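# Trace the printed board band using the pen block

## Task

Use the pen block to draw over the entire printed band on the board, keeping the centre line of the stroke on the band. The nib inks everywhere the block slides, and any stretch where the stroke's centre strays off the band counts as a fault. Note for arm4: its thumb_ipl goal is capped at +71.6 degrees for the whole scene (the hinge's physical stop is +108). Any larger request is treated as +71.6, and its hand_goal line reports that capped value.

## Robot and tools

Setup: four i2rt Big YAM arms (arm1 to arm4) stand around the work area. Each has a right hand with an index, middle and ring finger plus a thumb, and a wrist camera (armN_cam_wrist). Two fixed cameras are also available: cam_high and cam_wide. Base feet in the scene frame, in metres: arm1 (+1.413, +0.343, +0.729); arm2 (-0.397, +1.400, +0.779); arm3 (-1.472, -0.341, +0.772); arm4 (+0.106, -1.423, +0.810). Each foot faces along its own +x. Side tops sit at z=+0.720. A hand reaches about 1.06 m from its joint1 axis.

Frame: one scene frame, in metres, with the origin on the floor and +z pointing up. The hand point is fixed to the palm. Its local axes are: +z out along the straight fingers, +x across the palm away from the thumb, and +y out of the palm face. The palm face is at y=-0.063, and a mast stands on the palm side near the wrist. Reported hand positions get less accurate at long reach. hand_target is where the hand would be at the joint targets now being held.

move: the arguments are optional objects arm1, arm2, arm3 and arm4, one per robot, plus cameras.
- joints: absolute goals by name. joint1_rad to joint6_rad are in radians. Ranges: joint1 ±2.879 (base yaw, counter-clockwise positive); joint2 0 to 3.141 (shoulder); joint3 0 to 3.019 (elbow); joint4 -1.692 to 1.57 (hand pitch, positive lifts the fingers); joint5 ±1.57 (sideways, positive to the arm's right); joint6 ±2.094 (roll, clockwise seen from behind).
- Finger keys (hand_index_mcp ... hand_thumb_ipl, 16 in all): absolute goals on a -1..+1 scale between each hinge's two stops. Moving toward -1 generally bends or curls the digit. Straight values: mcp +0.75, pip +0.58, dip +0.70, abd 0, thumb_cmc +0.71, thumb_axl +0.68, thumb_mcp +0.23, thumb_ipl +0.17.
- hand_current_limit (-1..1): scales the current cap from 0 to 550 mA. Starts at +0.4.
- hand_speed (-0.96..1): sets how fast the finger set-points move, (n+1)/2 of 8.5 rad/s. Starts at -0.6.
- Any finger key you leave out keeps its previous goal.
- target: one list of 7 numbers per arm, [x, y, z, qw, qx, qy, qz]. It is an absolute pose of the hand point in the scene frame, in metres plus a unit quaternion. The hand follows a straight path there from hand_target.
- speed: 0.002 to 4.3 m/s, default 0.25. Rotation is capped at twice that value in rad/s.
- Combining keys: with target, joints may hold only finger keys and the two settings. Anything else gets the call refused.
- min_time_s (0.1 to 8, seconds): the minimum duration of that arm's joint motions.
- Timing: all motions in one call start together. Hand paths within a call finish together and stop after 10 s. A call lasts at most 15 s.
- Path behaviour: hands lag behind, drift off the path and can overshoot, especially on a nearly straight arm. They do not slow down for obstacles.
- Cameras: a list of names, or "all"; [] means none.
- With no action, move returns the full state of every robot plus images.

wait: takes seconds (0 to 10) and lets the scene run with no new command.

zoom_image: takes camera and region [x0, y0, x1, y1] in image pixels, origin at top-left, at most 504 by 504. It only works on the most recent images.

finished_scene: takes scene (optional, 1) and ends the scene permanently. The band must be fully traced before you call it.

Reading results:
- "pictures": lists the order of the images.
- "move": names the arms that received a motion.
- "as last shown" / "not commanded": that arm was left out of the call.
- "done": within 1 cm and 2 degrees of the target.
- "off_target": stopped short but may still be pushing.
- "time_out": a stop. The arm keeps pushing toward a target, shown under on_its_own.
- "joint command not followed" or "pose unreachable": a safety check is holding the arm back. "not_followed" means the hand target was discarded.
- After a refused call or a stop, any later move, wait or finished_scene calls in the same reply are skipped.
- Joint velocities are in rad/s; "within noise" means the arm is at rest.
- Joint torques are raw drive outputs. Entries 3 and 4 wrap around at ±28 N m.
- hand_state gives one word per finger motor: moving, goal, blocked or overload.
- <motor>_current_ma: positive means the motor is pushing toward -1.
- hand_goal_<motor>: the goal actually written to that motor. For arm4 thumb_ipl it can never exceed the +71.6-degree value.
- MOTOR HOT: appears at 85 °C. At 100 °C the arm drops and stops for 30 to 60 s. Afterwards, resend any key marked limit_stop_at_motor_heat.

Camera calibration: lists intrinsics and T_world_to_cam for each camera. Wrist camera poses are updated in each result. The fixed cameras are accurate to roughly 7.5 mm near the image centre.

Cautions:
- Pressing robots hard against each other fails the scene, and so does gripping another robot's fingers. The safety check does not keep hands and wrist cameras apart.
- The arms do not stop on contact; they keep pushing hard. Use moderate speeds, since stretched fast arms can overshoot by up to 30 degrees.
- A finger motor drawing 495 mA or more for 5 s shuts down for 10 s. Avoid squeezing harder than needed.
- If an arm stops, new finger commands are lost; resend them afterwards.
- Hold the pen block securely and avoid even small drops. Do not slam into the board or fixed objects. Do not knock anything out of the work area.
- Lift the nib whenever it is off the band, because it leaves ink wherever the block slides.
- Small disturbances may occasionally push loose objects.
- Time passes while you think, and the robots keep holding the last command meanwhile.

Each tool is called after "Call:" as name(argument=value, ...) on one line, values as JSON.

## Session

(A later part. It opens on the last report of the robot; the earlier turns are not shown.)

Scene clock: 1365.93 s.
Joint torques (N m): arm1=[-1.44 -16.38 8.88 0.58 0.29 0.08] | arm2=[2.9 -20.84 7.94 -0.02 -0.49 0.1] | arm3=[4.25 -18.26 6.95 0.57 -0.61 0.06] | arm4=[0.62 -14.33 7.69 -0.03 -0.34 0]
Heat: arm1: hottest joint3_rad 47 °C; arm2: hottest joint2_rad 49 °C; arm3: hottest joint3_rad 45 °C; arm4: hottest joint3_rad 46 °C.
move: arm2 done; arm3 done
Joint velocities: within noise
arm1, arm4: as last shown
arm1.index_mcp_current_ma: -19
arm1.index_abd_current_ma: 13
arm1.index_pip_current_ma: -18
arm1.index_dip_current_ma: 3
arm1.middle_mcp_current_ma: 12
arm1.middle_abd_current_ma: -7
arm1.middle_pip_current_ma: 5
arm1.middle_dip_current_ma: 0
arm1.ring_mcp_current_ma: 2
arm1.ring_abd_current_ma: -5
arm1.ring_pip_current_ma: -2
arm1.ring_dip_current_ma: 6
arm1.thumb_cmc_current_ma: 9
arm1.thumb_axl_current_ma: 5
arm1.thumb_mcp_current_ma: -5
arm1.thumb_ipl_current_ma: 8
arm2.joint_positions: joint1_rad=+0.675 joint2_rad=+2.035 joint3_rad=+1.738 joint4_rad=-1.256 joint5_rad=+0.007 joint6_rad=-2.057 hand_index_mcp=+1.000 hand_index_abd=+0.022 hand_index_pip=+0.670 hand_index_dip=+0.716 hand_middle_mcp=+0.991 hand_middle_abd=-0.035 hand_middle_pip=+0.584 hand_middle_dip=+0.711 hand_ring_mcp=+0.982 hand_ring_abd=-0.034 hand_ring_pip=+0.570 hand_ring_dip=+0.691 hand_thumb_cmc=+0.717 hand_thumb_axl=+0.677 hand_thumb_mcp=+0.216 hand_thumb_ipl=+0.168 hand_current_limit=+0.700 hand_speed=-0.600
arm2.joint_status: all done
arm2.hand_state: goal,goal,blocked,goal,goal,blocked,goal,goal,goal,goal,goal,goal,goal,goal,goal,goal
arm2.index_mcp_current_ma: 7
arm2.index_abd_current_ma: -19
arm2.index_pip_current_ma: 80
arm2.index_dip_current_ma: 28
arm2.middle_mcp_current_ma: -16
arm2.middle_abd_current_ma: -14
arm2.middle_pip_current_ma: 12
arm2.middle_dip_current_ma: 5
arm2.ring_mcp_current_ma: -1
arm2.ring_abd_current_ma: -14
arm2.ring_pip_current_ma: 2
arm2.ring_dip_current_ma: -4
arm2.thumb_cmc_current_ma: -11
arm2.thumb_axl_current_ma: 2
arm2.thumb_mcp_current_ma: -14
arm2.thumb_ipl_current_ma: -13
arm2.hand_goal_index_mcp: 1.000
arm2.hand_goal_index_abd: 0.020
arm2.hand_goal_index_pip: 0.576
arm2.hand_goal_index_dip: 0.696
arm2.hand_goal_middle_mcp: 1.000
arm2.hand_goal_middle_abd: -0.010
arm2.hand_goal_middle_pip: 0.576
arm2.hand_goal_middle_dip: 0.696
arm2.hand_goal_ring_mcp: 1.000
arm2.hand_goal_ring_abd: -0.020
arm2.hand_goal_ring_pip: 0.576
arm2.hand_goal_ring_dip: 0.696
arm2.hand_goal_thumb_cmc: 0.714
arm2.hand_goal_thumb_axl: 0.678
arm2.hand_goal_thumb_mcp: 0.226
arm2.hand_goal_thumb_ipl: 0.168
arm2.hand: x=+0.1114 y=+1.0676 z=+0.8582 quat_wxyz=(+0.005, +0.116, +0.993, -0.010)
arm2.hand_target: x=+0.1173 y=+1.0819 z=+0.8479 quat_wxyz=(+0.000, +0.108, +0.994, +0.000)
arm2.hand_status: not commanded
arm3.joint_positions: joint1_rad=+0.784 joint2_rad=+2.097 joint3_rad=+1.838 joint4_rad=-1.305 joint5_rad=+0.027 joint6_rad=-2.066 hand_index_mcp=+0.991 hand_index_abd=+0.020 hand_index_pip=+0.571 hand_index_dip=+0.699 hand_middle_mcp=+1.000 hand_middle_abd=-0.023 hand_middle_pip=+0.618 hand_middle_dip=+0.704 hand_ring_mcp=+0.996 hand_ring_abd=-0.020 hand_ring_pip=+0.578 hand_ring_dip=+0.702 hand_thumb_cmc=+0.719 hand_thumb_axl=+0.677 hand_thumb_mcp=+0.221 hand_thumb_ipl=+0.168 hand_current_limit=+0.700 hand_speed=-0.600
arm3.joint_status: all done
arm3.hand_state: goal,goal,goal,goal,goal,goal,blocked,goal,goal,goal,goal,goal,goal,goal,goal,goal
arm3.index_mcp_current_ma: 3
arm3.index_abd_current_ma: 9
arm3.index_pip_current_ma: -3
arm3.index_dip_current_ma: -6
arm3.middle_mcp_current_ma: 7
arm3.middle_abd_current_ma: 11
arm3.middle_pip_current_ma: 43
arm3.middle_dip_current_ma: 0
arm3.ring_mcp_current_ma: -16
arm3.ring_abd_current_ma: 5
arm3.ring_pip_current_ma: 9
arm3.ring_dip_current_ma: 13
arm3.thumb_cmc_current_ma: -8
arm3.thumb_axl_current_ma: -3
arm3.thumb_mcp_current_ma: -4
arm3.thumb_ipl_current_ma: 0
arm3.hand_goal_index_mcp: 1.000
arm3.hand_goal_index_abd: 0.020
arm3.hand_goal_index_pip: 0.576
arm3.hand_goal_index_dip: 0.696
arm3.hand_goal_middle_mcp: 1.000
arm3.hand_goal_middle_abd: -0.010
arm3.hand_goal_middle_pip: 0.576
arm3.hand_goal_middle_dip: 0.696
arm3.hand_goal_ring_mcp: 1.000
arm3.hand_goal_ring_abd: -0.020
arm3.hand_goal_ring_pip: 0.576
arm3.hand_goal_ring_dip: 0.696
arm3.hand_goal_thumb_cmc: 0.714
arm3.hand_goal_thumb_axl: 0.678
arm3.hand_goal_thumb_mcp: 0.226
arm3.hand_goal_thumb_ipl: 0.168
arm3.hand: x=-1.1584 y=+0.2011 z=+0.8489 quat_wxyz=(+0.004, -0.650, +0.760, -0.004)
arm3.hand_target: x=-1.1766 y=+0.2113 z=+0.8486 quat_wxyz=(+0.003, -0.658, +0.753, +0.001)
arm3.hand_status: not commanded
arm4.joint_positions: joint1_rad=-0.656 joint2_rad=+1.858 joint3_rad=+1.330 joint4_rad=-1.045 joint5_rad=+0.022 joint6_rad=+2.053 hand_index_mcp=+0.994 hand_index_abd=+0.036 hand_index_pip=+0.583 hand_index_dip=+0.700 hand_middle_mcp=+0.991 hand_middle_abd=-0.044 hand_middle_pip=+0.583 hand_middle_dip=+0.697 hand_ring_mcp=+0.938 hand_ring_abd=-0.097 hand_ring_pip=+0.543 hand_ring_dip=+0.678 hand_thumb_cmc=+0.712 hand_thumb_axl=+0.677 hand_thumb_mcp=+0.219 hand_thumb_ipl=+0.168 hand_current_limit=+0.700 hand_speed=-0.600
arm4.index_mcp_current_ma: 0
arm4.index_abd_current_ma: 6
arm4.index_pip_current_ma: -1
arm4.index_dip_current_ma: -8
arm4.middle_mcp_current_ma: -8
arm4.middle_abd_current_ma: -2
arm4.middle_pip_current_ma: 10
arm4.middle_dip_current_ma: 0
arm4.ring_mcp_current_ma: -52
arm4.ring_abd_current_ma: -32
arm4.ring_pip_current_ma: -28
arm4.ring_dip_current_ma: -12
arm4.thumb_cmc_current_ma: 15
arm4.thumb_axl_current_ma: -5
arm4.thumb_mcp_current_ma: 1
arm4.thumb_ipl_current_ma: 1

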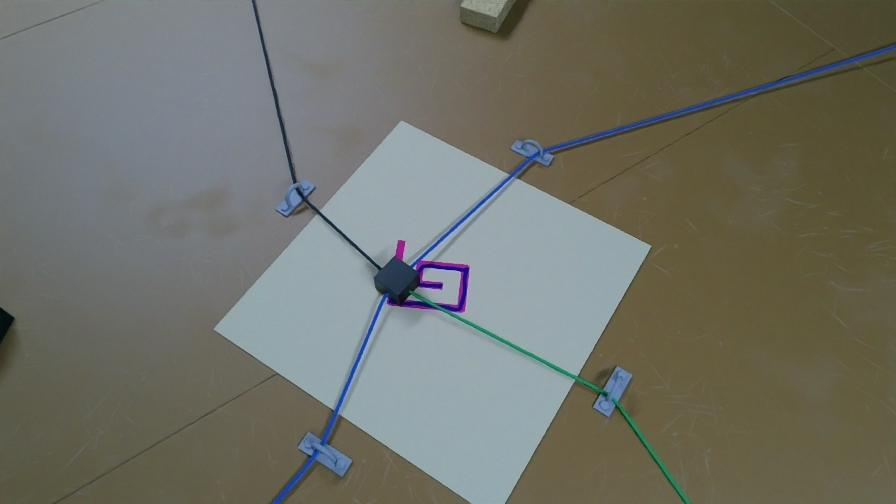

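Call:
move(arm2={"joints": {"joint1_rad": 0.7015}, "min_time_s": 1.5}, arm3={"joints": {"joint1_rad": 0.826}, "min_time_s": 1.2}, cameras=["cam_high", "arm1_cam_wrist"])

Call:
zoom_image(camera="cam_high", region=[366, 247, 422, 303])

Scene clock: 1374.33 s.
Joint torques (N m): arm1=[-1.55 -16.32 8.91 0.57 0.27 0.08] | arm2=[2.78 -20.84 7.94 -0.02 -0.49 0.1] | arm3=[4.37 -18.14 6.94 0.61 -0.79 0.05] | arm4=[0.62 -14.33 7.69 -0.05 -0.34 -0.01]
Heat: arm1: hottest joint3_rad 47 °C; arm2: hottest joint2_rad 49 °C; arm3: hottest joint3_rad 45 °C; arm4: hottest joint3_rad 46 °C.
move: arm2 done; arm3 done
Joint velocities: within noise
arm1.joint_positions: joint1_rad=+0.610 joint2_rad=+1.829 joint3_rad=+1.540 joint4_rad=-1.267 joint5_rad=+0.024 joint6_rad=-2.091 hand_index_mcp=+0.918 hand_index_abd=+0.112 hand_index_pip=+0.532 hand_index_dip=+0.676 hand_middle_mcp=+0.994 hand_middle_abd=-0.017 hand_middle_pip=+0.581 hand_middle_dip=+0.705 hand_ring_mcp=+0.991 hand_ring_abd=-0.026 hand_ring_pip=+0.574 hand_ring_dip=+0.691 hand_thumb_cmc=+0.722 hand_thumb_axl=+0.677 hand_thumb_mcp=+0.220 hand_thumb_ipl=+0.168 hand_current_limit=+0.700 hand_speed=-0.600
arm1.joint_status: not commanded
arm1.hand_state: blocked,blocked,blocked,blocked,goal,goal,goal,goal,goal,goal,goal,goal,goal,goal,goal,goal
arm1.index_mcp_current_ma: -17
arm1.index_abd_current_ma: 17
arm1.index_pip_current_ma: -13
arm1.index_dip_current_ma: 4
arm1.middle_mcp_current_ma: 10
arm1.middle_abd_current_ma: -2
arm1.middle_pip_current_ma: 7
arm1.middle_dip_current_ma: -6
arm1.ring_mcp_current_ma: -1
arm1.ring_abd_current_ma: -9
arm1.ring_pip_current_ma: -4
arm1.ring_dip_current_ma: 4
arm1.thumb_cmc_current_ma: 10
arm1.thumb_axl_current_ma: -1
arm1.thumb_mcp_current_ma: -2
arm1.thumb_ipl_current_ma: -2
arm1.hand_goal_index_mcp: 1.000
arm1.hand_goal_index_abd: 0.020
arm1.hand_goal_index_pip: 0.576
arm1.hand_goal_index_dip: 0.696
arm1.hand_goal_middle_mcp: 1.000
arm1.hand_goal_middle_abd: -0.010
arm1.hand_goal_middle_pip: 0.576
arm1.hand_goal_middle_dip: 0.696
arm1.hand_goal_ring_mcp: 1.000
arm1.hand_goal_ring_abd: -0.020
arm1.hand_goal_ring_pip: 0.576
arm1.hand_goal_ring_dip: 0.696
arm1.hand_goal_thumb_cmc: 0.714
arm1.hand_goal_thumb_axl: 0.678
arm1.hand_goal_thumb_mcp: 0.226
arm1.hand_goal_thumb_ipl: 0.168
arm1.hand: x=+1.0082 y=-0.0096 z=+0.8521 quat_wxyz=(+0.009, -0.856, -0.517, +0.009)
arm1.hand_target: x=+1.0031 y=+0.0020 z=+0.8417 quat_wxyz=(+0.016, -0.862, -0.506, -0.001)
arm1.hand_status: not commanded
arm2.joint_positions: joint1_rad=+0.681 joint2_rad=+2.035 joint3_rad=+1.738 joint4_rad=-1.256 joint5_rad=+0.007 joint6_rad=-2.057 hand_index_mcp=+1.000 hand_index_abd=+0.022 hand_index_pip=+0.670 hand_index_dip=+0.716 hand_middle_mcp=+0.991 hand_middle_abd=-0.035 hand_middle_pip=+0.584 hand_middle_dip=+0.711 hand_ring_mcp=+0.982 hand_ring_abd=-0.034 hand_ring_pip=+0.570 hand_ring_dip=+0.691 hand_thumb_cmc=+0.717 hand_thumb_axl=+0.677 hand_thumb_mcp=+0.216 hand_thumb_ipl=+0.168 hand_current_limit=+0.700 hand_speed=-0.600
arm2.joint_status: all done
arm2.hand_state: goal,goal,blocked,goal,goal,blocked,goal,goal,goal,goal,goal,goal,goal,goal,goal,goal
arm2.index_mcp_current_ma: -2
arm2.index_abd_current_ma: -1
arm2.index_pip_current_ma: 90
arm2.index_dip_current_ma: 39
arm2.middle_mcp_current_ma: 2
arm2.middle_abd_current_ma: 0
arm2.middle_pip_current_ma: 11
arm2.middle_dip_current_ma: 0
arm2.ring_mcp_current_ma: -13
arm2.ring_abd_current_ma: -12
arm2.ring_pip_current_ma: -17
arm2.ring_dip_current_ma: 22
arm2.thumb_cmc_current_ma: -3
arm2.thumb_axl_current_ma: 2
arm2.thumb_mcp_current_ma: -7
arm2.thumb_ipl_current_ma: 15
arm2.hand_goal_index_mcp: 1.000
arm2.hand_goal_index_abd: 0.020
arm2.hand_goal_index_pip: 0.576
arm2.hand_goal_index_dip: 0.696
arm2.hand_goal_middle_mcp: 1.000
arm2.hand_goal_middle_abd: -0.010
arm2.hand_goal_middle_pip: 0.576
arm2.hand_goal_middle_dip: 0.696
arm2.hand_goal_ring_mcp: 1.000
arm2.hand_goal_ring_abd: -0.020
arm2.hand_goal_ring_pip: 0.576
arm2.hand_goal_ring_dip: 0.696
arm2.hand_goal_thumb_cmc: 0.714
arm2.hand_goal_thumb_axl: 0.678
arm2.hand_goal_thumb_mcp: 0.226
arm2.hand_goal_thumb_ipl: 0.168
arm2.hand: x=+0.1135 y=+1.0707 z=+0.8582 quat_wxyz=(+0.005, +0.113, +0.994, -0.010)
arm2.hand_target: x=+0.1189 y=+1.0846 z=+0.8479 quat_wxyz=(+0.000, +0.105, +0.994, +0.000)
arm2.hand_status: not commanded
arm3.joint_positions: joint1_rad=+0.795 joint2_rad=+2.097 joint3_rad=+1.838 joint4_rad=-1.305 joint5_rad=+0.031 joint6_rad=-2.065 hand_index_mcp=+0.991 hand_index_abd=+0.020 hand_index_pip=+0.571 hand_index_dip=+0.699 hand_middle_mcp=+1.000 hand_middle_abd=-0.028 hand_middle_pip=+0.625 hand_middle_dip=+0.705 hand_ring_mcp=+0.996 hand_ring_abd=-0.020 hand_ring_pip=+0.578 hand_ring_dip=+0.702 hand_thumb_cmc=+0.719 hand_thumb_axl=+0.677 hand_thumb_mcp=+0.221 hand_thumb_ipl=+0.168 hand_current_limit=+0.700 hand_speed=-0.600
arm3.joint_status: all done
arm3.hand_state: goal,goal,goal,goal,goal,goal,blocked,goal,goal,goal,goal,goal,goal,goal,goal,goal
arm3.index_mcp_current_ma: -4
arm3.index_abd_current_ma: -2
arm3.index_pip_current_ma: -9
arm3.index_dip_current_ma: -7
arm3.middle_mcp_current_ma: 3
arm3.middle_abd_current_ma: -2
arm3.middle_pip_current_ma: 51
arm3.middle_dip_current_ma: 1
arm3.ring_mcp_current_ma: -25
arm3.ring_abd_current_ma: 10
arm3.ring_pip_current_ma: 3
arm3.ring_dip_current_ma: 3
arm3.thumb_cmc_current_ma: -5
arm3.thumb_axl_current_ma: -2
arm3.thumb_mcp_current_ma: -8
arm3.thumb_ipl_current_ma: 6
arm3.hand_goal_index_mcp: 1.000
arm3.hand_goal_index_abd: 0.020
arm3.hand_goal_index_pip: 0.576
arm3.hand_goal_index_dip: 0.696
arm3.hand_goal_middle_mcp: 1.000
arm3.hand_goal_middle_abd: -0.010
arm3.hand_goal_middle_pip: 0.576
arm3.hand_goal_middle_dip: 0.696
arm3.hand_goal_ring_mcp: 1.000
arm3.hand_goal_ring_abd: -0.020
arm3.hand_goal_ring_pip: 0.576
arm3.hand_goal_ring_dip: 0.696
arm3.hand_goal_thumb_cmc: 0.714
arm3.hand_goal_thumb_axl: 0.678
arm3.hand_goal_thumb_mcp: 0.226
arm3.hand_goal_thumb_ipl: 0.168
arm3.hand: x=-1.1638 y=+0.2042 z=+0.8487 quat_wxyz=(+0.004, -0.654, +0.756, -0.006)
arm3.hand_target: x=-1.1831 y=+0.2147 z=+0.8487 quat_wxyz=(+0.003, -0.662, +0.749, +0.001)
arm3.hand_status: not commanded
arm4: as last shown
arm4.index_mcp_current_ma: 1
arm4.index_abd_current_ma: -7
arm4.index_pip_current_ma: -8
arm4.index_dip_current_ma: -3
arm4.middle_mcp_current_ma: -4
arm4.middle_pip_current_ma: 17
arm4.middle_dip_current_ma: 1
arm4.ring_mcp_current_ma: -50
arm4.ring_abd_current_ma: -21
arm4.ring_pip_current_ma: -38
arm4.ring_dip_current_ma: -18
arm4.thumb_cmc_current_ma: 9
arm4.thumb_axl_current_ma: -3
arm4.thumb_mcp_current_ma: 6
arm4.thumb_ipl_current_ma: 3
pictures: arm1_cam_wrist, cam_high
arm1_cam_wrist: T_world_to_cam=[[0.15198, -0.98827, 0.01529, -0.14684], [-0.66785, -0.09128, 0.73868, -0.00843], [-0.72862, -0.12247, -0.67388, 1.43319]] pos_world=[1.06094, 0.02963, 0.97428]

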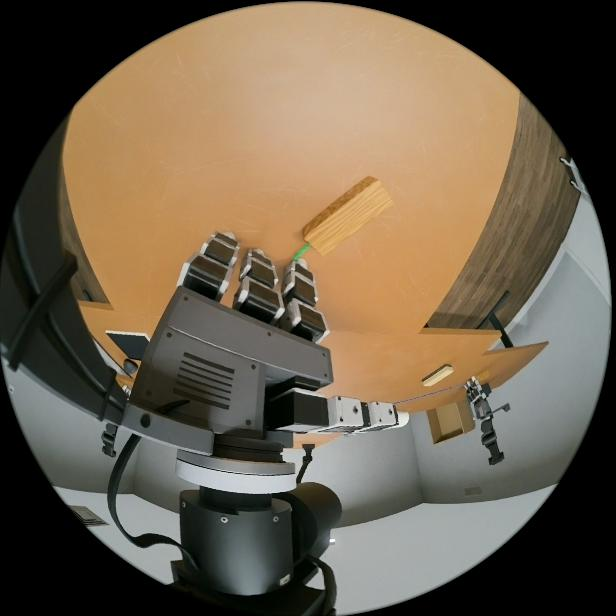

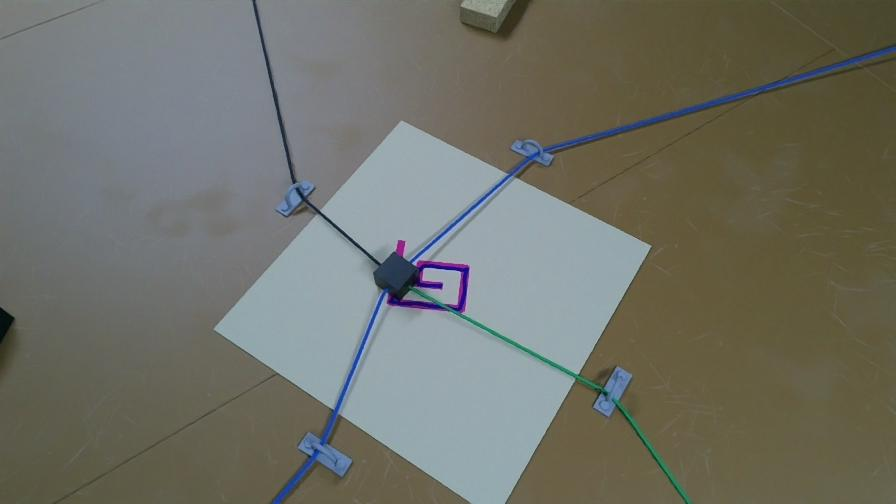

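Scaled by 9.000.

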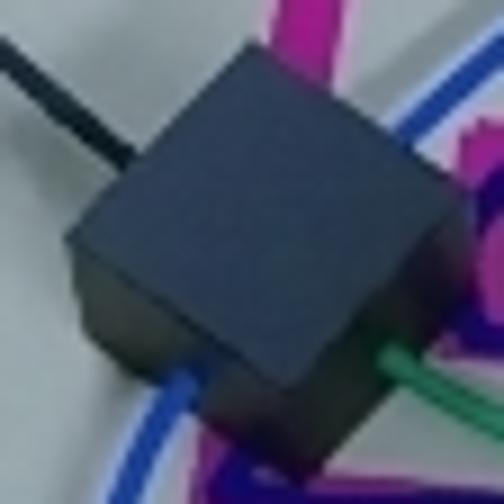

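Call:
move(arm2={"joints": {"joint1_rad": 0.7135}, "min_time_s": 1.5}, arm3={"joints": {"joint1_rad": 0.840}, "min_time_s": 1.5}, arm4={"joints": {"joint1_rad": -0.58}, "min_time_s": 1.5}, cameras=["cam_high", "arm4_cam_wrist"])

Call:
zoom_image(camera="cam_high", region=[366, 240, 422, 296])

Call:
zoom_image(camera="cam_high", region=[375, 275, 425, 315])

Scene clock: 1383.33 s.
Joint torques (N m): arm1=[-1.49 -16.38 8.87 0.57 0.29 0.08] | arm2=[2.84 -20.84 7.92 -0.02 -0.47 0.1] | arm3=[4.13 -18.08 6.94 0.62 -0.77 0.05] | arm4=[0.5 -14.39 7.69 -0.03 -0.3 -0.01]
Heat: arm1: hottest joint3_rad 47 °C; arm2: hottest joint2_rad 49 °C; arm3: hottest joint3_rad 45 °C; arm4: hottest joint3_rad 46 °C.
move: arm2 done; arm3 done; arm4 done
Joint velocities: within noise
arm1: as last shown
arm1.index_mcp_current_ma: -18
arm1.index_abd_current_ma: 19
arm1.index_pip_current_ma: -17
arm1.index_dip_current_ma: 1
arm1.middle_mcp_current_ma: 12
arm1.middle_abd_current_ma: -3
arm1.middle_pip_current_ma: 8
arm1.middle_dip_current_ma: -5
arm1.ring_mcp_current_ma: -2
arm1.ring_abd_current_ma: -11
arm1.ring_dip_current_ma: 5
arm1.thumb_axl_current_ma: -2
arm1.thumb_ipl_current_ma: 4
arm2.joint_positions: joint1_rad=+0.693 joint2_rad=+2.035 joint3_rad=+1.738 joint4_rad=-1.256 joint5_rad=+0.007 joint6_rad=-2.057 hand_index_mcp=+1.000 hand_index_abd=+0.023 hand_index_pip=+0.670 hand_index_dip=+0.716 hand_middle_mcp=+0.991 hand_middle_abd=-0.035 hand_middle_pip=+0.584 hand_middle_dip=+0.711 hand_ring_mcp=+0.982 hand_ring_abd=-0.034 hand_ring_pip=+0.570 hand_ring_dip=+0.691 hand_thumb_cmc=+0.717 hand_thumb_axl=+0.677 hand_thumb_mcp=+0.216 hand_thumb_ipl=+0.168 hand_current_limit=+0.700 hand_speed=-0.600
arm2.joint_status: all done
arm2.hand_state: goal,goal,blocked,goal,goal,blocked,goal,goal,goal,goal,goal,goal,goal,goal,goal,goal
arm2.index_mcp_current_ma: 23
arm2.index_abd_current_ma: 5
arm2.index_pip_current_ma: 76
arm2.index_dip_current_ma: 37
arm2.middle_mcp_current_ma: -11
arm2.middle_abd_current_ma: -11
arm2.middle_pip_current_ma: 5
arm2.middle_dip_current_ma: 11
arm2.ring_mcp_current_ma: -15
arm2.ring_abd_current_ma: -9
arm2.ring_pip_current_ma: -2
arm2.ring_dip_current_ma: -4
arm2.thumb_cmc_current_ma: -4
arm2.thumb_axl_current_ma: 7
arm2.thumb_mcp_current_ma: -17
arm2.thumb_ipl_current_ma: -18
arm2.hand_goal_index_mcp: 1.000
arm2.hand_goal_index_abd: 0.020
arm2.hand_goal_index_pip: 0.576
arm2.hand_goal_index_dip: 0.696
arm2.hand_goal_middle_mcp: 1.000
arm2.hand_goal_middle_abd: -0.010
arm2.hand_goal_middle_pip: 0.576
arm2.hand_goal_middle_dip: 0.696
arm2.hand_goal_ring_mcp: 1.000
arm2.hand_goal_ring_abd: -0.020
arm2.hand_goal_ring_pip: 0.576
arm2.hand_goal_ring_dip: 0.696
arm2.hand_goal_thumb_cmc: 0.714
arm2.hand_goal_thumb_axl: 0.678
arm2.hand_goal_thumb_mcp: 0.226
arm2.hand_goal_thumb_ipl: 0.168
arm2.hand: x=+0.1174 y=+1.0769 z=+0.8583 quat_wxyz=(+0.005, +0.107, +0.994, -0.010)
arm2.hand_target: x=+0.1228 y=+1.0909 z=+0.8479 quat_wxyz=(+0.000, +0.099, +0.995, +0.000)
arm2.hand_status: not commanded
arm3.joint_positions: joint1_rad=+0.812 joint2_rad=+2.097 joint3_rad=+1.838 joint4_rad=-1.305 joint5_rad=+0.031 joint6_rad=-2.065 hand_index_mcp=+0.991 hand_index_abd=+0.020 hand_index_pip=+0.571 hand_index_dip=+0.699 hand_middle_mcp=+1.000 hand_middle_abd=-0.028 hand_middle_pip=+0.625 hand_middle_dip=+0.705 hand_ring_mcp=+0.996 hand_ring_abd=-0.020 hand_ring_pip=+0.578 hand_ring_dip=+0.702 hand_thumb_cmc=+0.719 hand_thumb_axl=+0.677 hand_thumb_mcp=+0.221 hand_thumb_ipl=+0.168 hand_current_limit=+0.700 hand_speed=-0.600
arm3.joint_status: all done
arm3.hand_state: goal,goal,goal,goal,goal,goal,blocked,goal,goal,goal,goal,goal,goal,goal,goal,goal
arm3.index_mcp_current_ma: 1
arm3.index_abd_current_ma: 9
arm3.index_pip_current_ma: -2
arm3.index_dip_current_ma: -3
arm3.middle_mcp_current_ma: 4
arm3.middle_abd_current_ma: -2
arm3.middle_pip_current_ma: 51
arm3.middle_dip_current_ma: 6
arm3.ring_mcp_current_ma: -10
arm3.ring_abd_current_ma: 0
arm3.ring_pip_current_ma: -3
arm3.ring_dip_current_ma: 2
arm3.thumb_cmc_current_ma: -4
arm3.thumb_axl_current_ma: -14
arm3.thumb_mcp_current_ma: -6
arm3.thumb_ipl_current_ma: 16
arm3.hand_goal_index_mcp: 1.000
arm3.hand_goal_index_abd: 0.020
arm3.hand_goal_index_pip: 0.576
arm3.hand_goal_index_dip: 0.696
arm3.hand_goal_middle_mcp: 1.000
arm3.hand_goal_middle_abd: -0.010
arm3.hand_goal_middle_pip: 0.576
arm3.hand_goal_middle_dip: 0.696
arm3.hand_goal_ring_mcp: 1.000
arm3.hand_goal_ring_abd: -0.020
arm3.hand_goal_ring_pip: 0.576
arm3.hand_goal_ring_dip: 0.696
arm3.hand_goal_thumb_cmc: 0.714
arm3.hand_goal_thumb_axl: 0.678
arm3.hand_goal_thumb_mcp: 0.226
arm3.hand_goal_thumb_ipl: 0.168
arm3.hand: x=-1.1730 y=+0.2093 z=+0.8488 quat_wxyz=(+0.004, -0.660, +0.751, -0.006)
arm3.hand_target: x=-1.1912 y=+0.2188 z=+0.8489 quat_wxyz=(+0.003, -0.668, +0.744, +0.001)
arm3.hand_status: not commanded
arm4.joint_positions: joint1_rad=-0.594 joint2_rad=+1.858 joint3_rad=+1.330 joint4_rad=-1.045 joint5_rad=+0.021 joint6_rad=+2.053 hand_index_mcp=+0.994 hand_index_abd=+0.036 hand_index_pip=+0.583 hand_index_dip=+0.700 hand_middle_mcp=+0.990 hand_middle_abd=-0.044 hand_middle_pip=+0.579 hand_middle_dip=+0.694 hand_ring_mcp=+0.938 hand_ring_abd=-0.096 hand_ring_pip=+0.543 hand_ring_dip=+0.678 hand_thumb_cmc=+0.712 hand_thumb_axl=+0.677 hand_thumb_mcp=+0.219 hand_thumb_ipl=+0.168 hand_current_limit=+0.700 hand_speed=-0.600
arm4.joint_status: all done
arm4.hand_state: goal,goal,goal,goal,goal,goal,goal,goal,blocked,blocked,blocked,goal,goal,goal,goal,goal
arm4.index_mcp_current_ma: 0
arm4.index_abd_current_ma: -1
arm4.index_pip_current_ma: -1
arm4.index_dip_current_ma: -3
arm4.middle_mcp_current_ma: 0
arm4.middle_abd_current_ma: 6
arm4.middle_pip_current_ma: 13
arm4.middle_dip_current_ma: -4
arm4.ring_mcp_current_ma: -37
arm4.ring_abd_current_ma: -19
arm4.ring_pip_current_ma: -40
arm4.ring_dip_current_ma: -22
arm4.thumb_cmc_current_ma: 7
arm4.thumb_axl_current_ma: 5
arm4.thumb_mcp_current_ma: 5
arm4.thumb_ipl_current_ma: -3
arm4.hand_goal_index_mcp: 1.000
arm4.hand_goal_index_abd: 0.030
arm4.hand_goal_index_pip: 0.576
arm4.hand_goal_index_dip: 0.696
arm4.hand_goal_middle_mcp: 1.000
arm4.hand_goal_middle_abd: -0.030
arm4.hand_goal_middle_pip: 0.576
arm4.hand_goal_middle_dip: 0.696
arm4.hand_goal_ring_mcp: 1.000
arm4.hand_goal_ring_abd: -0.030
arm4.hand_goal_ring_pip: 0.576
arm4.hand_goal_ring_dip: 0.696
arm4.hand_goal_thumb_cmc: 0.714
arm4.hand_goal_thumb_axl: 0.678
arm4.hand_goal_thumb_mcp: 0.226
arm4.hand_goal_thumb_ipl: 0.168
arm4.hand: x=+0.3783 y=-1.0411 z=+0.8457 quat_wxyz=(+0.003, +0.953, +0.304, +0.003)
arm4.hand_target: x=+0.3703 y=-1.0384 z=+0.8449 quat_wxyz=(+0.000, +0.951, +0.309, -0.001)
arm4.hand_status: not commanded
pictures: arm4_cam_wrist, cam_high
arm4_cam_wrist: T_world_to_cam=[[-0.27274, -0.9613, 0.03899, -0.90246], [-0.64829, 0.21358, 0.73082, -0.2026], [-0.71087, 0.17404, -0.68145, 1.14632]] pos_world=[0.4374, -1.02377, 0.96442]

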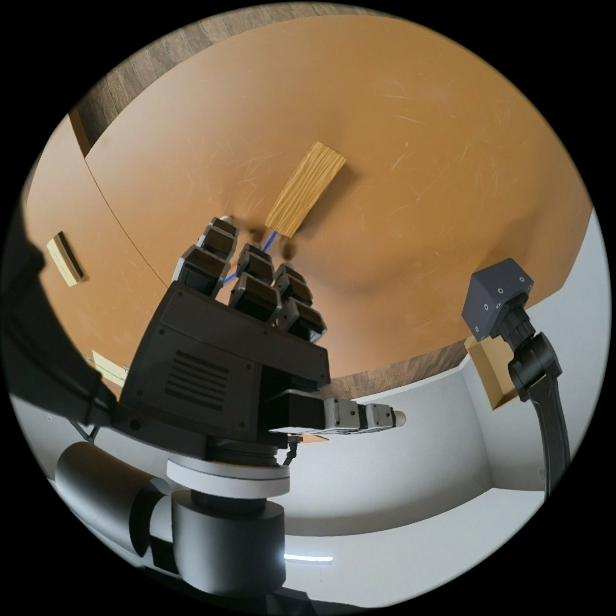

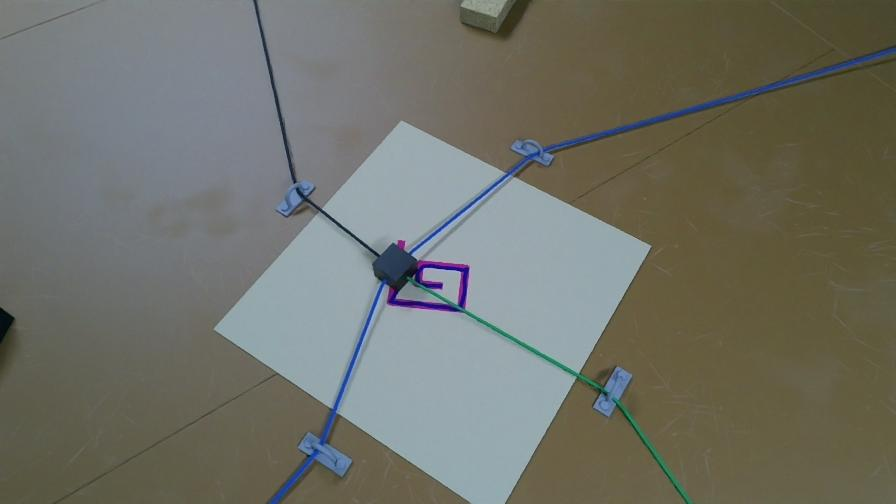

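Scaled by 9.000.

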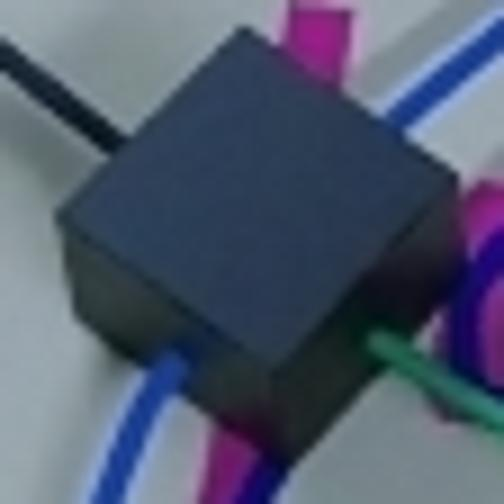

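Scaled by 10.080.

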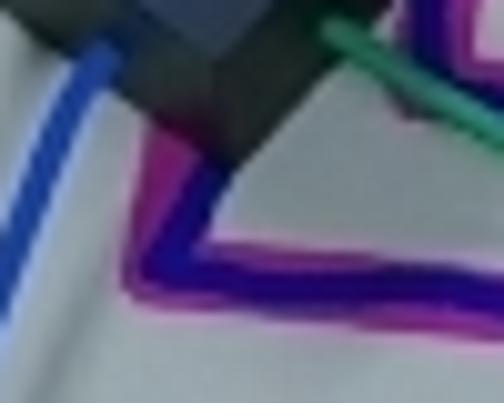

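Call:
move(arm2={"joints": {"joint1_rad": 0.7275}, "min_time_s": 1.5}, arm3={"joints": {"joint1_rad": 0.8505}, "min_time_s": 1.5}, cameras=["cam_high"])

Call:
zoom_image(camera="cam_high", region=[370, 230, 426, 286])

Call:
zoom_image(camera="cam_high", region=[380, 270, 420, 310])

Scene clock: 1413.60 s.
Joint torques (N m): arm1=[-1.49 -16.38 8.95 0.58 0.29 0.08] | arm2=[3.25 -20.84 7.94 -0.02 -0.48 0.1] | arm3=[4.13 -18.02 6.9 0.59 -0.78 0.06] | arm4=[0.5 -14.33 7.69 -0.05 -0.25 0]
Heat: arm1: hottest joint3_rad 47 °C; arm2: hottest joint2_rad 49 °C; arm3: hottest joint3_rad 45 °C; arm4: hottest joint3_rad 46 °C.
move: arm2 done; arm3 done
Joint velocities: within noise
arm1, arm4: as last shown
arm1.index_mcp_current_ma: -16
arm1.index_abd_current_ma: 17
arm1.index_pip_current_ma: -14
arm1.index_dip_current_ma: -1
arm1.middle_mcp_current_ma: 9
arm1.middle_dip_current_ma: 1
arm1.ring_abd_current_ma: -7
arm1.ring_pip_current_ma: -3
arm1.thumb_cmc_current_ma: 11
arm1.thumb_axl_current_ma: -3
arm1.thumb_mcp_current_ma: -6
arm2.joint_positions: joint1_rad=+0.702 joint2_rad=+2.035 joint3_rad=+1.738 joint4_rad=-1.256 joint5_rad=+0.007 joint6_rad=-2.057 hand_index_mcp=+1.000 hand_index_abd=+0.023 hand_index_pip=+0.670 hand_index_dip=+0.716 hand_middle_mcp=+0.991 hand_middle_abd=-0.035 hand_middle_pip=+0.584 hand_middle_dip=+0.711 hand_ring_mcp=+0.982 hand_ring_abd=-0.034 hand_ring_pip=+0.570 hand_ring_dip=+0.691 hand_thumb_cmc=+0.717 hand_thumb_axl=+0.677 hand_thumb_mcp=+0.216 hand_thumb_ipl=+0.168 hand_current_limit=+0.700 hand_speed=-0.600
arm2.joint_status: all done
arm2.hand_state: goal,goal,blocked,blocked,goal,blocked,goal,goal,goal,goal,goal,goal,goal,goal,goal,goal
arm2.index_mcp_current_ma: 18
arm2.index_abd_current_ma: -11
arm2.index_pip_current_ma: 90
arm2.index_dip_current_ma: 22
arm2.middle_mcp_current_ma: 8
arm2.middle_abd_current_ma: -27
arm2.middle_pip_current_ma: 12
arm2.middle_dip_current_ma: 3
arm2.ring_mcp_current_ma: -6
arm2.ring_abd_current_ma: -19
arm2.ring_pip_current_ma: -3
arm2.ring_dip_current_ma: 9
arm2.thumb_cmc_current_ma: 10
arm2.thumb_axl_current_ma: 14
arm2.thumb_mcp_current_ma: 10
arm2.thumb_ipl_current_ma: -5
arm2.hand_goal_index_mcp: 1.000
arm2.hand_goal_index_abd: 0.020
arm2.hand_goal_index_pip: 0.576
arm2.hand_goal_index_dip: 0.696
arm2.hand_goal_middle_mcp: 1.000
arm2.hand_goal_middle_abd: -0.010
arm2.hand_goal_middle_pip: 0.576
arm2.hand_goal_middle_dip: 0.696
arm2.hand_goal_ring_mcp: 1.000
arm2.hand_goal_ring_abd: -0.020
arm2.hand_goal_ring_pip: 0.576
arm2.hand_goal_ring_dip: 0.696
arm2.hand_goal_thumb_cmc: 0.714
arm2.hand_goal_thumb_axl: 0.678
arm2.hand_goal_thumb_mcp: 0.226
arm2.hand_goal_thumb_ipl: 0.168
arm2.hand: x=+0.1203 y=+1.0815 z=+0.8582 quat_wxyz=(+0.005, +0.102, +0.995, -0.010)
arm2.hand_target: x=+0.1270 y=+1.0981 z=+0.8478 quat_wxyz=(+0.000, +0.092, +0.996, +0.000)
arm2.hand_status: not commanded
arm3.joint_positions: joint1_rad=+0.822 joint2_rad=+2.097 joint3_rad=+1.838 joint4_rad=-1.305 joint5_rad=+0.031 joint6_rad=-2.065 hand_index_mcp=+0.991 hand_index_abd=+0.020 hand_index_pip=+0.571 hand_index_dip=+0.699 hand_middle_mcp=+1.000 hand_middle_abd=-0.028 hand_middle_pip=+0.625 hand_middle_dip=+0.705 hand_ring_mcp=+0.996 hand_ring_abd=-0.020 hand_ring_pip=+0.578 hand_ring_dip=+0.702 hand_thumb_cmc=+0.719 hand_thumb_axl=+0.677 hand_thumb_mcp=+0.221 hand_thumb_ipl=+0.168 hand_current_limit=+0.700 hand_speed=-0.600
arm3.joint_status: all done
arm3.hand_state: goal,goal,goal,goal,goal,goal,blocked,goal,goal,goal,goal,goal,goal,goal,goal,goal
arm3.index_mcp_current_ma: -7
arm3.index_abd_current_ma: -9
arm3.index_pip_current_ma: 9
arm3.index_dip_current_ma: -2
arm3.middle_mcp_current_ma: -1
arm3.middle_abd_current_ma: 2
arm3.middle_pip_current_ma: 36
arm3.middle_dip_current_ma: 8
arm3.ring_mcp_current_ma: -10
arm3.ring_abd_current_ma: 7
arm3.ring_pip_current_ma: 0
arm3.ring_dip_current_ma: 9
arm3.thumb_cmc_current_ma: -7
arm3.thumb_axl_current_ma: 0
arm3.thumb_mcp_current_ma: -10
arm3.thumb_ipl_current_ma: 12
arm3.hand_goal_index_mcp: 1.000
arm3.hand_goal_index_abd: 0.020
arm3.hand_goal_index_pip: 0.576
arm3.hand_goal_index_dip: 0.696
arm3.hand_goal_middle_mcp: 1.000
arm3.hand_goal_middle_abd: -0.010
arm3.hand_goal_middle_pip: 0.576
arm3.hand_goal_middle_dip: 0.696
arm3.hand_goal_ring_mcp: 1.000
arm3.hand_goal_ring_abd: -0.020
arm3.hand_goal_ring_pip: 0.576
arm3.hand_goal_ring_dip: 0.696
arm3.hand_goal_thumb_cmc: 0.714
arm3.hand_goal_thumb_axl: 0.678
arm3.hand_goal_thumb_mcp: 0.226
arm3.hand_goal_thumb_ipl: 0.168
arm3.hand: x=-1.1783 y=+0.2121 z=+0.8489 quat_wxyz=(+0.004, -0.664, +0.748, -0.006)
arm3.hand_target: x=-1.1968 y=+0.2216 z=+0.8490 quat_wxyz=(+0.003, -0.671, +0.741, +0.001)
arm3.hand_status: not commanded
arm4.joint_positions: joint1_rad=-0.594 joint2_rad=+1.858 joint3_rad=+1.330 joint4_rad=-1.045 joint5_rad=+0.020 joint6_rad=+2.053 hand_index_mcp=+0.994 hand_index_abd=+0.036 hand_index_pip=+0.583 hand_index_dip=+0.700 hand_middle_mcp=+0.991 hand_middle_abd=-0.044 hand_middle_pip=+0.583 hand_middle_dip=+0.698 hand_ring_mcp=+0.938 hand_ring_abd=-0.096 hand_ring_pip=+0.543 hand_ring_dip=+0.678 hand_thumb_cmc=+0.712 hand_thumb_axl=+0.677 hand_thumb_mcp=+0.219 hand_thumb_ipl=+0.168 hand_current_limit=+0.700 hand_speed=-0.600
arm4.index_mcp_current_ma: 3
arm4.index_abd_current_ma: 2
arm4.index_pip_current_ma: 0
arm4.index_dip_current_ma: 0
arm4.middle_mcp_current_ma: -2
arm4.middle_abd_current_ma: 4
arm4.middle_pip_current_ma: 3
arm4.middle_dip_current_ma: 0
arm4.ring_mcp_current_ma: -43
arm4.ring_abd_current_ma: -25
arm4.ring_pip_current_ma: -35
arm4.ring_dip_current_ma: -12
arm4.thumb_cmc_current_ma: 4
arm4.thumb_axl_current_ma: 7
arm4.thumb_ipl_current_ma: -2
arm4.hand: x=+0.3781 y=-1.0410 z=+0.8456 quat_wxyz=(+0.003, +0.953, +0.304, +0.002)
arm4.hand_target: x=+0.3703 y=-1.0384 z=+0.8449 quat_wxyz=(+0.001, +0.951, +0.309, -0.001)

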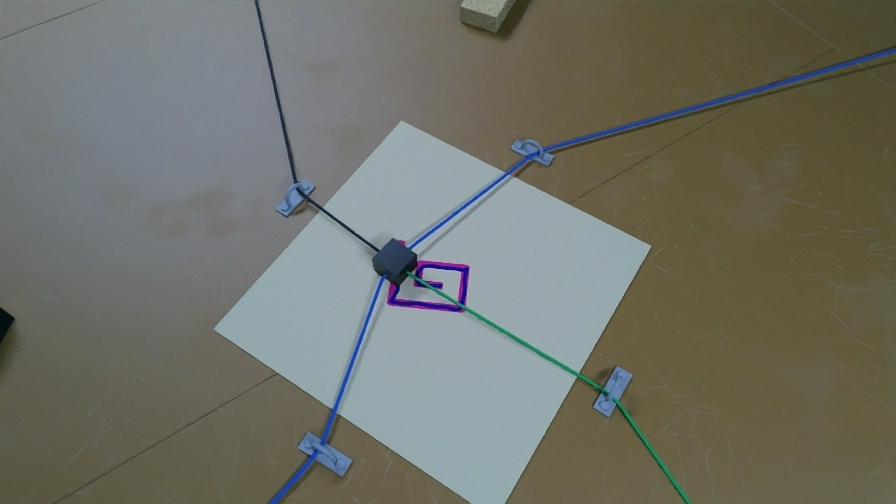

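Scaled by 9.000.

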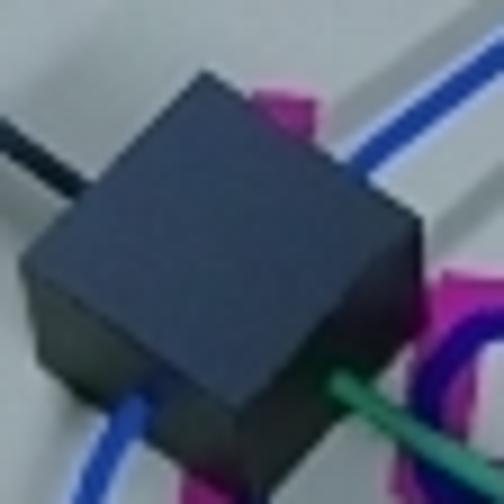

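Scaled by 12.600.

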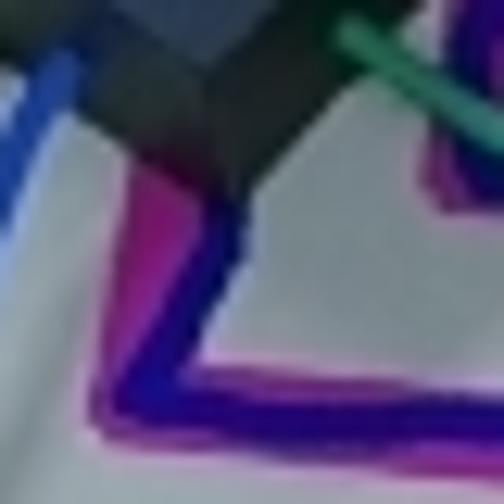

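Call:
move(arm1={"joints": {"joint1_rad": 0.55}, "min_time_s": 1.5}, arm2={"joints": {"joint1_rad": 0.742}, "min_time_s": 1.5}, arm3={"joints": {"joint1_rad": 0.8595}, "min_time_s": 1.5}, arm4={"joints": {"joint1_rad": -0.54}, "min_time_s": 1.5}, cameras=["cam_high", "arm2_cam_wrist", "arm3_cam_wrist"])

Call:
zoom_image(camera="cam_high", region=[370, 224, 426, 280])

Call:
zoom_image(camera="cam_high", region=[380, 262, 420, 302])

Scene clock: 1429.97 s.
Joint torques (N m): arm1=[-1.67 -16.38 8.91 0.55 0.29 0.08] | arm2=[3.08 -20.84 7.94 -0.02 -0.52 0.1] | arm3=[4.13 -18.26 6.93 0.59 -0.79 0.06] | arm4=[0.44 -14.27 7.68 -0.08 -0.21 0]
Heat: arm1: hottest joint3_rad 47 °C; arm2: hottest joint2_rad 49 °C; arm3: hottest joint3_rad 45 °C; arm4: hottest joint3_rad 46 °C.
move: arm1 done; arm2 done; arm3 done; arm4 done
Joint velocities: within noise
arm1.joint_positions: joint1_rad=+0.570 joint2_rad=+1.829 joint3_rad=+1.540 joint4_rad=-1.267 joint5_rad=+0.024 joint6_rad=-2.091 hand_index_mcp=+0.918 hand_index_abd=+0.112 hand_index_pip=+0.532 hand_index_dip=+0.676 hand_middle_mcp=+0.994 hand_middle_abd=-0.017 hand_middle_pip=+0.581 hand_middle_dip=+0.705 hand_ring_mcp=+0.991 hand_ring_abd=-0.026 hand_ring_pip=+0.574 hand_ring_dip=+0.691 hand_thumb_cmc=+0.722 hand_thumb_axl=+0.677 hand_thumb_mcp=+0.220 hand_thumb_ipl=+0.168 hand_current_limit=+0.700 hand_speed=-0.600
arm1.joint_status: all done
arm1.hand_state: blocked,blocked,blocked,blocked,goal,goal,goal,goal,goal,goal,goal,goal,goal,goal,goal,goal
arm1.index_mcp_current_ma: -20
arm1.index_abd_current_ma: 17
arm1.index_pip_current_ma: -15
arm1.index_dip_current_ma: 11
arm1.middle_mcp_current_ma: 13
arm1.middle_abd_current_ma: -6
arm1.middle_pip_current_ma: 9
arm1.middle_dip_current_ma: -5
arm1.ring_mcp_current_ma: 0
arm1.ring_abd_current_ma: -4
arm1.ring_pip_current_ma: -2
arm1.ring_dip_current_ma: 9
arm1.thumb_cmc_current_ma: 8
arm1.thumb_axl_current_ma: 0
arm1.thumb_mcp_current_ma: -3
arm1.thumb_ipl_current_ma: 4
arm1.hand_goal_index_mcp: 1.000
arm1.hand_goal_index_abd: 0.020
arm1.hand_goal_index_pip: 0.576
arm1.hand_goal_index_dip: 0.696
arm1.hand_goal_middle_mcp: 1.000
arm1.hand_goal_middle_abd: -0.010
arm1.hand_goal_middle_pip: 0.576
arm1.hand_goal_middle_dip: 0.696
arm1.hand_goal_ring_mcp: 1.000
arm1.hand_goal_ring_abd: -0.020
arm1.hand_goal_ring_pip: 0.576
arm1.hand_goal_ring_dip: 0.696
arm1.hand_goal_thumb_cmc: 0.714
arm1.hand_goal_thumb_axl: 0.678
arm1.hand_goal_thumb_mcp: 0.226
arm1.hand_goal_thumb_ipl: 0.168
arm1.hand: x=+0.9945 y=+0.0067 z=+0.8522 quat_wxyz=(+0.009, -0.866, -0.500, +0.009)
arm1.hand_target: x=+0.9896 y=+0.0189 z=+0.8416 quat_wxyz=(+0.016, -0.873, -0.488, -0.001)
arm1.hand_status: not commanded
arm2.joint_positions: joint1_rad=+0.719 joint2_rad=+2.035 joint3_rad=+1.738 joint4_rad=-1.256 joint5_rad=+0.008 joint6_rad=-2.057 hand_index_mcp=+1.000 hand_index_abd=+0.022 hand_index_pip=+0.670 hand_index_dip=+0.716 hand_middle_mcp=+0.991 hand_middle_abd=-0.035 hand_middle_pip=+0.584 hand_middle_dip=+0.711 hand_ring_mcp=+0.982 hand_ring_abd=-0.034 hand_ring_pip=+0.570 hand_ring_dip=+0.691 hand_thumb_cmc=+0.717 hand_thumb_axl=+0.677 hand_thumb_mcp=+0.216 hand_thumb_ipl=+0.168 hand_current_limit=+0.700 hand_speed=-0.600
arm2.joint_status: all done
arm2.hand_state: goal,goal,blocked,blocked,goal,blocked,goal,goal,goal,goal,goal,goal,goal,goal,goal,goal
arm2.index_mcp_current_ma: 12
arm2.index_abd_current_ma: 0
arm2.index_pip_current_ma: 76
arm2.index_dip_current_ma: 32
arm2.middle_mcp_current_ma: 1
arm2.middle_abd_current_ma: -24
arm2.middle_pip_current_ma: 4
arm2.middle_dip_current_ma: -12
arm2.ring_mcp_current_ma: -3
arm2.ring_abd_current_ma: -14
arm2.ring_pip_current_ma: -5
arm2.ring_dip_current_ma: 4
arm2.thumb_cmc_current_ma: -15
arm2.thumb_axl_current_ma: -4
arm2.thumb_mcp_current_ma: 8
arm2.thumb_ipl_current_ma: -4
arm2.hand_goal_index_mcp: 1.000
arm2.hand_goal_index_abd: 0.020
arm2.hand_goal_index_pip: 0.576
arm2.hand_goal_index_dip: 0.696
arm2.hand_goal_middle_mcp: 1.000
arm2.hand_goal_middle_abd: -0.010
arm2.hand_goal_middle_pip: 0.576
arm2.hand_goal_middle_dip: 0.696
arm2.hand_goal_ring_mcp: 1.000
arm2.hand_goal_ring_abd: -0.020
arm2.hand_goal_ring_pip: 0.576
arm2.hand_goal_ring_dip: 0.696
arm2.hand_goal_thumb_cmc: 0.714
arm2.hand_goal_thumb_axl: 0.678
arm2.hand_goal_thumb_mcp: 0.226
arm2.hand_goal_thumb_ipl: 0.168
arm2.hand: x=+0.1255 y=+1.0901 z=+0.8581 quat_wxyz=(+0.005, +0.094, +0.996, -0.010)
arm2.hand_target: x=+0.1314 y=+1.1059 z=+0.8478 quat_wxyz=(+0.000, +0.085, +0.996, +0.000)
arm2.hand_status: not commanded
arm3.joint_positions: joint1_rad=+0.832 joint2_rad=+2.097 joint3_rad=+1.838 joint4_rad=-1.305 joint5_rad=+0.031 joint6_rad=-2.065 hand_index_mcp=+0.991 hand_index_abd=+0.020 hand_index_pip=+0.571 hand_index_dip=+0.699 hand_middle_mcp=+1.000 hand_middle_abd=-0.028 hand_middle_pip=+0.625 hand_middle_dip=+0.705 hand_ring_mcp=+0.996 hand_ring_abd=-0.020 hand_ring_pip=+0.578 hand_ring_dip=+0.702 hand_thumb_cmc=+0.719 hand_thumb_axl=+0.677 hand_thumb_mcp=+0.221 hand_thumb_ipl=+0.168 hand_current_limit=+0.700 hand_speed=-0.600
arm3.joint_status: all done
arm3.hand_state: goal,goal,goal,goal,goal,goal,blocked,goal,goal,goal,goal,goal,goal,goal,goal,goal
arm3.index_mcp_current_ma: -12
arm3.index_abd_current_ma: 5
arm3.index_pip_current_ma: -6
arm3.index_dip_current_ma: -6
arm3.middle_mcp_current_ma: -7
arm3.middle_abd_current_ma: 4
arm3.middle_pip_current_ma: 53
arm3.middle_dip_current_ma: 4
arm3.ring_mcp_current_ma: -13
arm3.ring_abd_current_ma: -9
arm3.ring_pip_current_ma: 1
arm3.ring_dip_current_ma: 3
arm3.thumb_cmc_current_ma: -4
arm3.thumb_axl_current_ma: -3
arm3.thumb_mcp_current_ma: -9
arm3.thumb_ipl_current_ma: 7
arm3.hand_goal_index_mcp: 1.000
arm3.hand_goal_index_abd: 0.020
arm3.hand_goal_index_pip: 0.576
arm3.hand_goal_index_dip: 0.696
arm3.hand_goal_middle_mcp: 1.000
arm3.hand_goal_middle_abd: -0.010
arm3.hand_goal_middle_pip: 0.576
arm3.hand_goal_middle_dip: 0.696
arm3.hand_goal_ring_mcp: 1.000
arm3.hand_goal_ring_abd: -0.020
arm3.hand_goal_ring_pip: 0.576
arm3.hand_goal_ring_dip: 0.696
arm3.hand_goal_thumb_cmc: 0.714
arm3.hand_goal_thumb_axl: 0.678
arm3.hand_goal_thumb_mcp: 0.226
arm3.hand_goal_thumb_ipl: 0.168
arm3.hand: x=-1.1840 y=+0.2151 z=+0.8491 quat_wxyz=(+0.005, -0.668, +0.744, -0.006)
arm3.hand_target: x=-1.2020 y=+0.2241 z=+0.8491 quat_wxyz=(+0.003, -0.675, +0.738, +0.001)
arm3.hand_status: not commanded
arm4.joint_positions: joint1_rad=-0.552 joint2_rad=+1.858 joint3_rad=+1.330 joint4_rad=-1.045 joint5_rad=+0.019 joint6_rad=+2.053 hand_index_mcp=+0.994 hand_index_abd=+0.036 hand_index_pip=+0.583 hand_index_dip=+0.700 hand_middle_mcp=+0.990 hand_middle_abd=-0.044 hand_middle_pip=+0.579 hand_middle_dip=+0.697 hand_ring_mcp=+0.939 hand_ring_abd=-0.094 hand_ring_pip=+0.543 hand_ring_dip=+0.678 hand_thumb_cmc=+0.712 hand_thumb_axl=+0.677 hand_thumb_mcp=+0.219 hand_thumb_ipl=+0.168 hand_current_limit=+0.700 hand_speed=-0.600
arm4.joint_status: all done
arm4.hand_state: goal,goal,goal,goal,goal,goal,goal,goal,blocked,blocked,blocked,goal,goal,goal,goal,goal
arm4.index_mcp_current_ma: 6
arm4.index_abd_current_ma: -7
arm4.index_pip_current_ma: -11
arm4.index_dip_current_ma: 3
arm4.middle_mcp_current_ma: 1
arm4.middle_abd_current_ma: 4
arm4.middle_pip_current_ma: -6
arm4.middle_dip_current_ma: -14
arm4.ring_mcp_current_ma: -56
arm4.ring_abd_current_ma: -23
arm4.ring_pip_current_ma: -25
arm4.ring_dip_current_ma: -18
arm4.thumb_cmc_current_ma: 11
arm4.thumb_axl_current_ma: -10
arm4.thumb_mcp_current_ma: 1
arm4.thumb_ipl_current_ma: -8
arm4.hand_goal_index_mcp: 1.000
arm4.hand_goal_index_abd: 0.030
arm4.hand_goal_index_pip: 0.576
arm4.hand_goal_index_dip: 0.696
arm4.hand_goal_middle_mcp: 1.000
arm4.hand_goal_middle_abd: -0.030
arm4.hand_goal_middle_pip: 0.576
arm4.hand_goal_middle_dip: 0.696
arm4.hand_goal_ring_mcp: 1.000
arm4.hand_goal_ring_abd: -0.030
arm4.hand_goal_ring_pip: 0.576
arm4.hand_goal_ring_dip: 0.696
arm4.hand_goal_thumb_cmc: 0.714
arm4.hand_goal_thumb_axl: 0.678
arm4.hand_goal_thumb_mcp: 0.226
arm4.hand_goal_thumb_ipl: 0.168
arm4.hand: x=+0.3618 y=-1.0300 z=+0.8458 quat_wxyz=(+0.002, +0.946, +0.324, +0.002)
arm4.hand_target: x=+0.3547 y=-1.0281 z=+0.8451 quat_wxyz=(+0.000, +0.945, +0.328, -0.001)
arm4.hand_status: not commanded
pictures: arm2_cam_wrist, arm3_cam_wrist, cam_high
arm2_cam_wrist: T_world_to_cam=[[0.88256, 0.46625, -0.06085, -0.5232], [0.34311, -0.5501, 0.76136, -0.14606], [0.32151, -0.69282, -0.64547, 1.39319]] pos_world=[0.06394, 1.12882, 0.97864]
arm3_cam_wrist: T_world_to_cam=[[-0.54974, 0.83308, 0.06138, -0.85805], [0.59558, 0.33938, 0.72809, -0.03444], [0.58572, 0.43682, -0.68273, 1.30918]] pos_world=[-1.21801, 0.15464, 0.97156]

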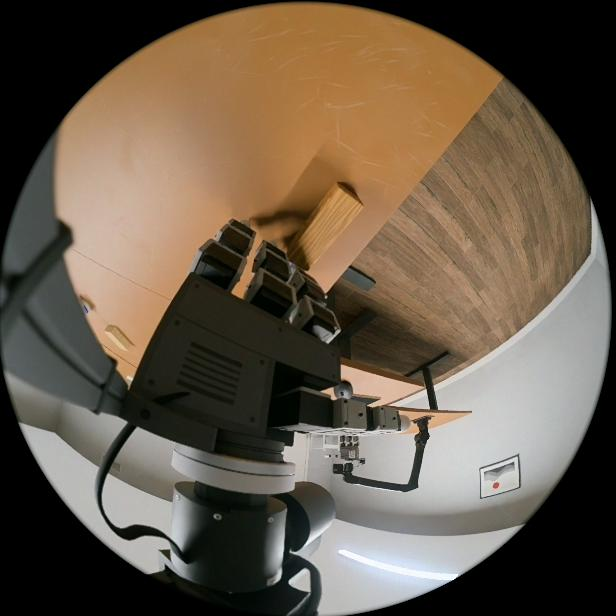

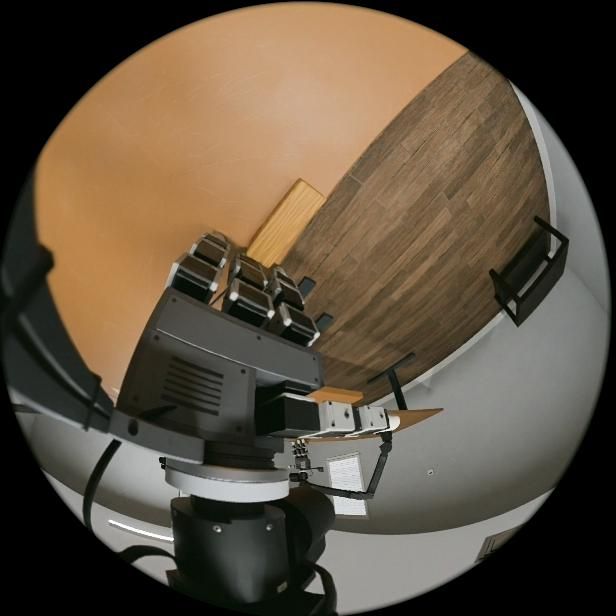

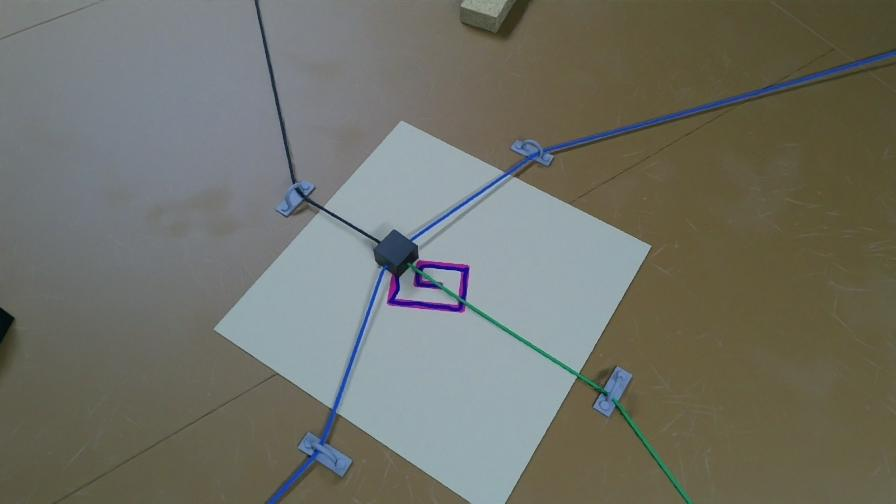

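Scaled by 9.000.

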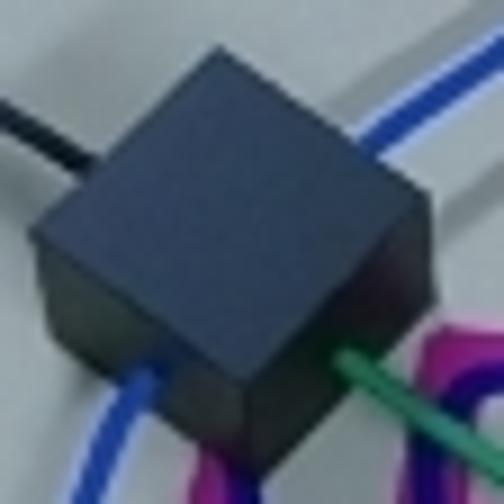

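Scaled by 12.600.

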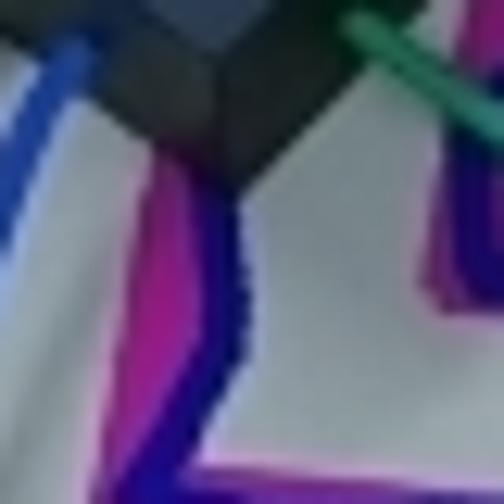

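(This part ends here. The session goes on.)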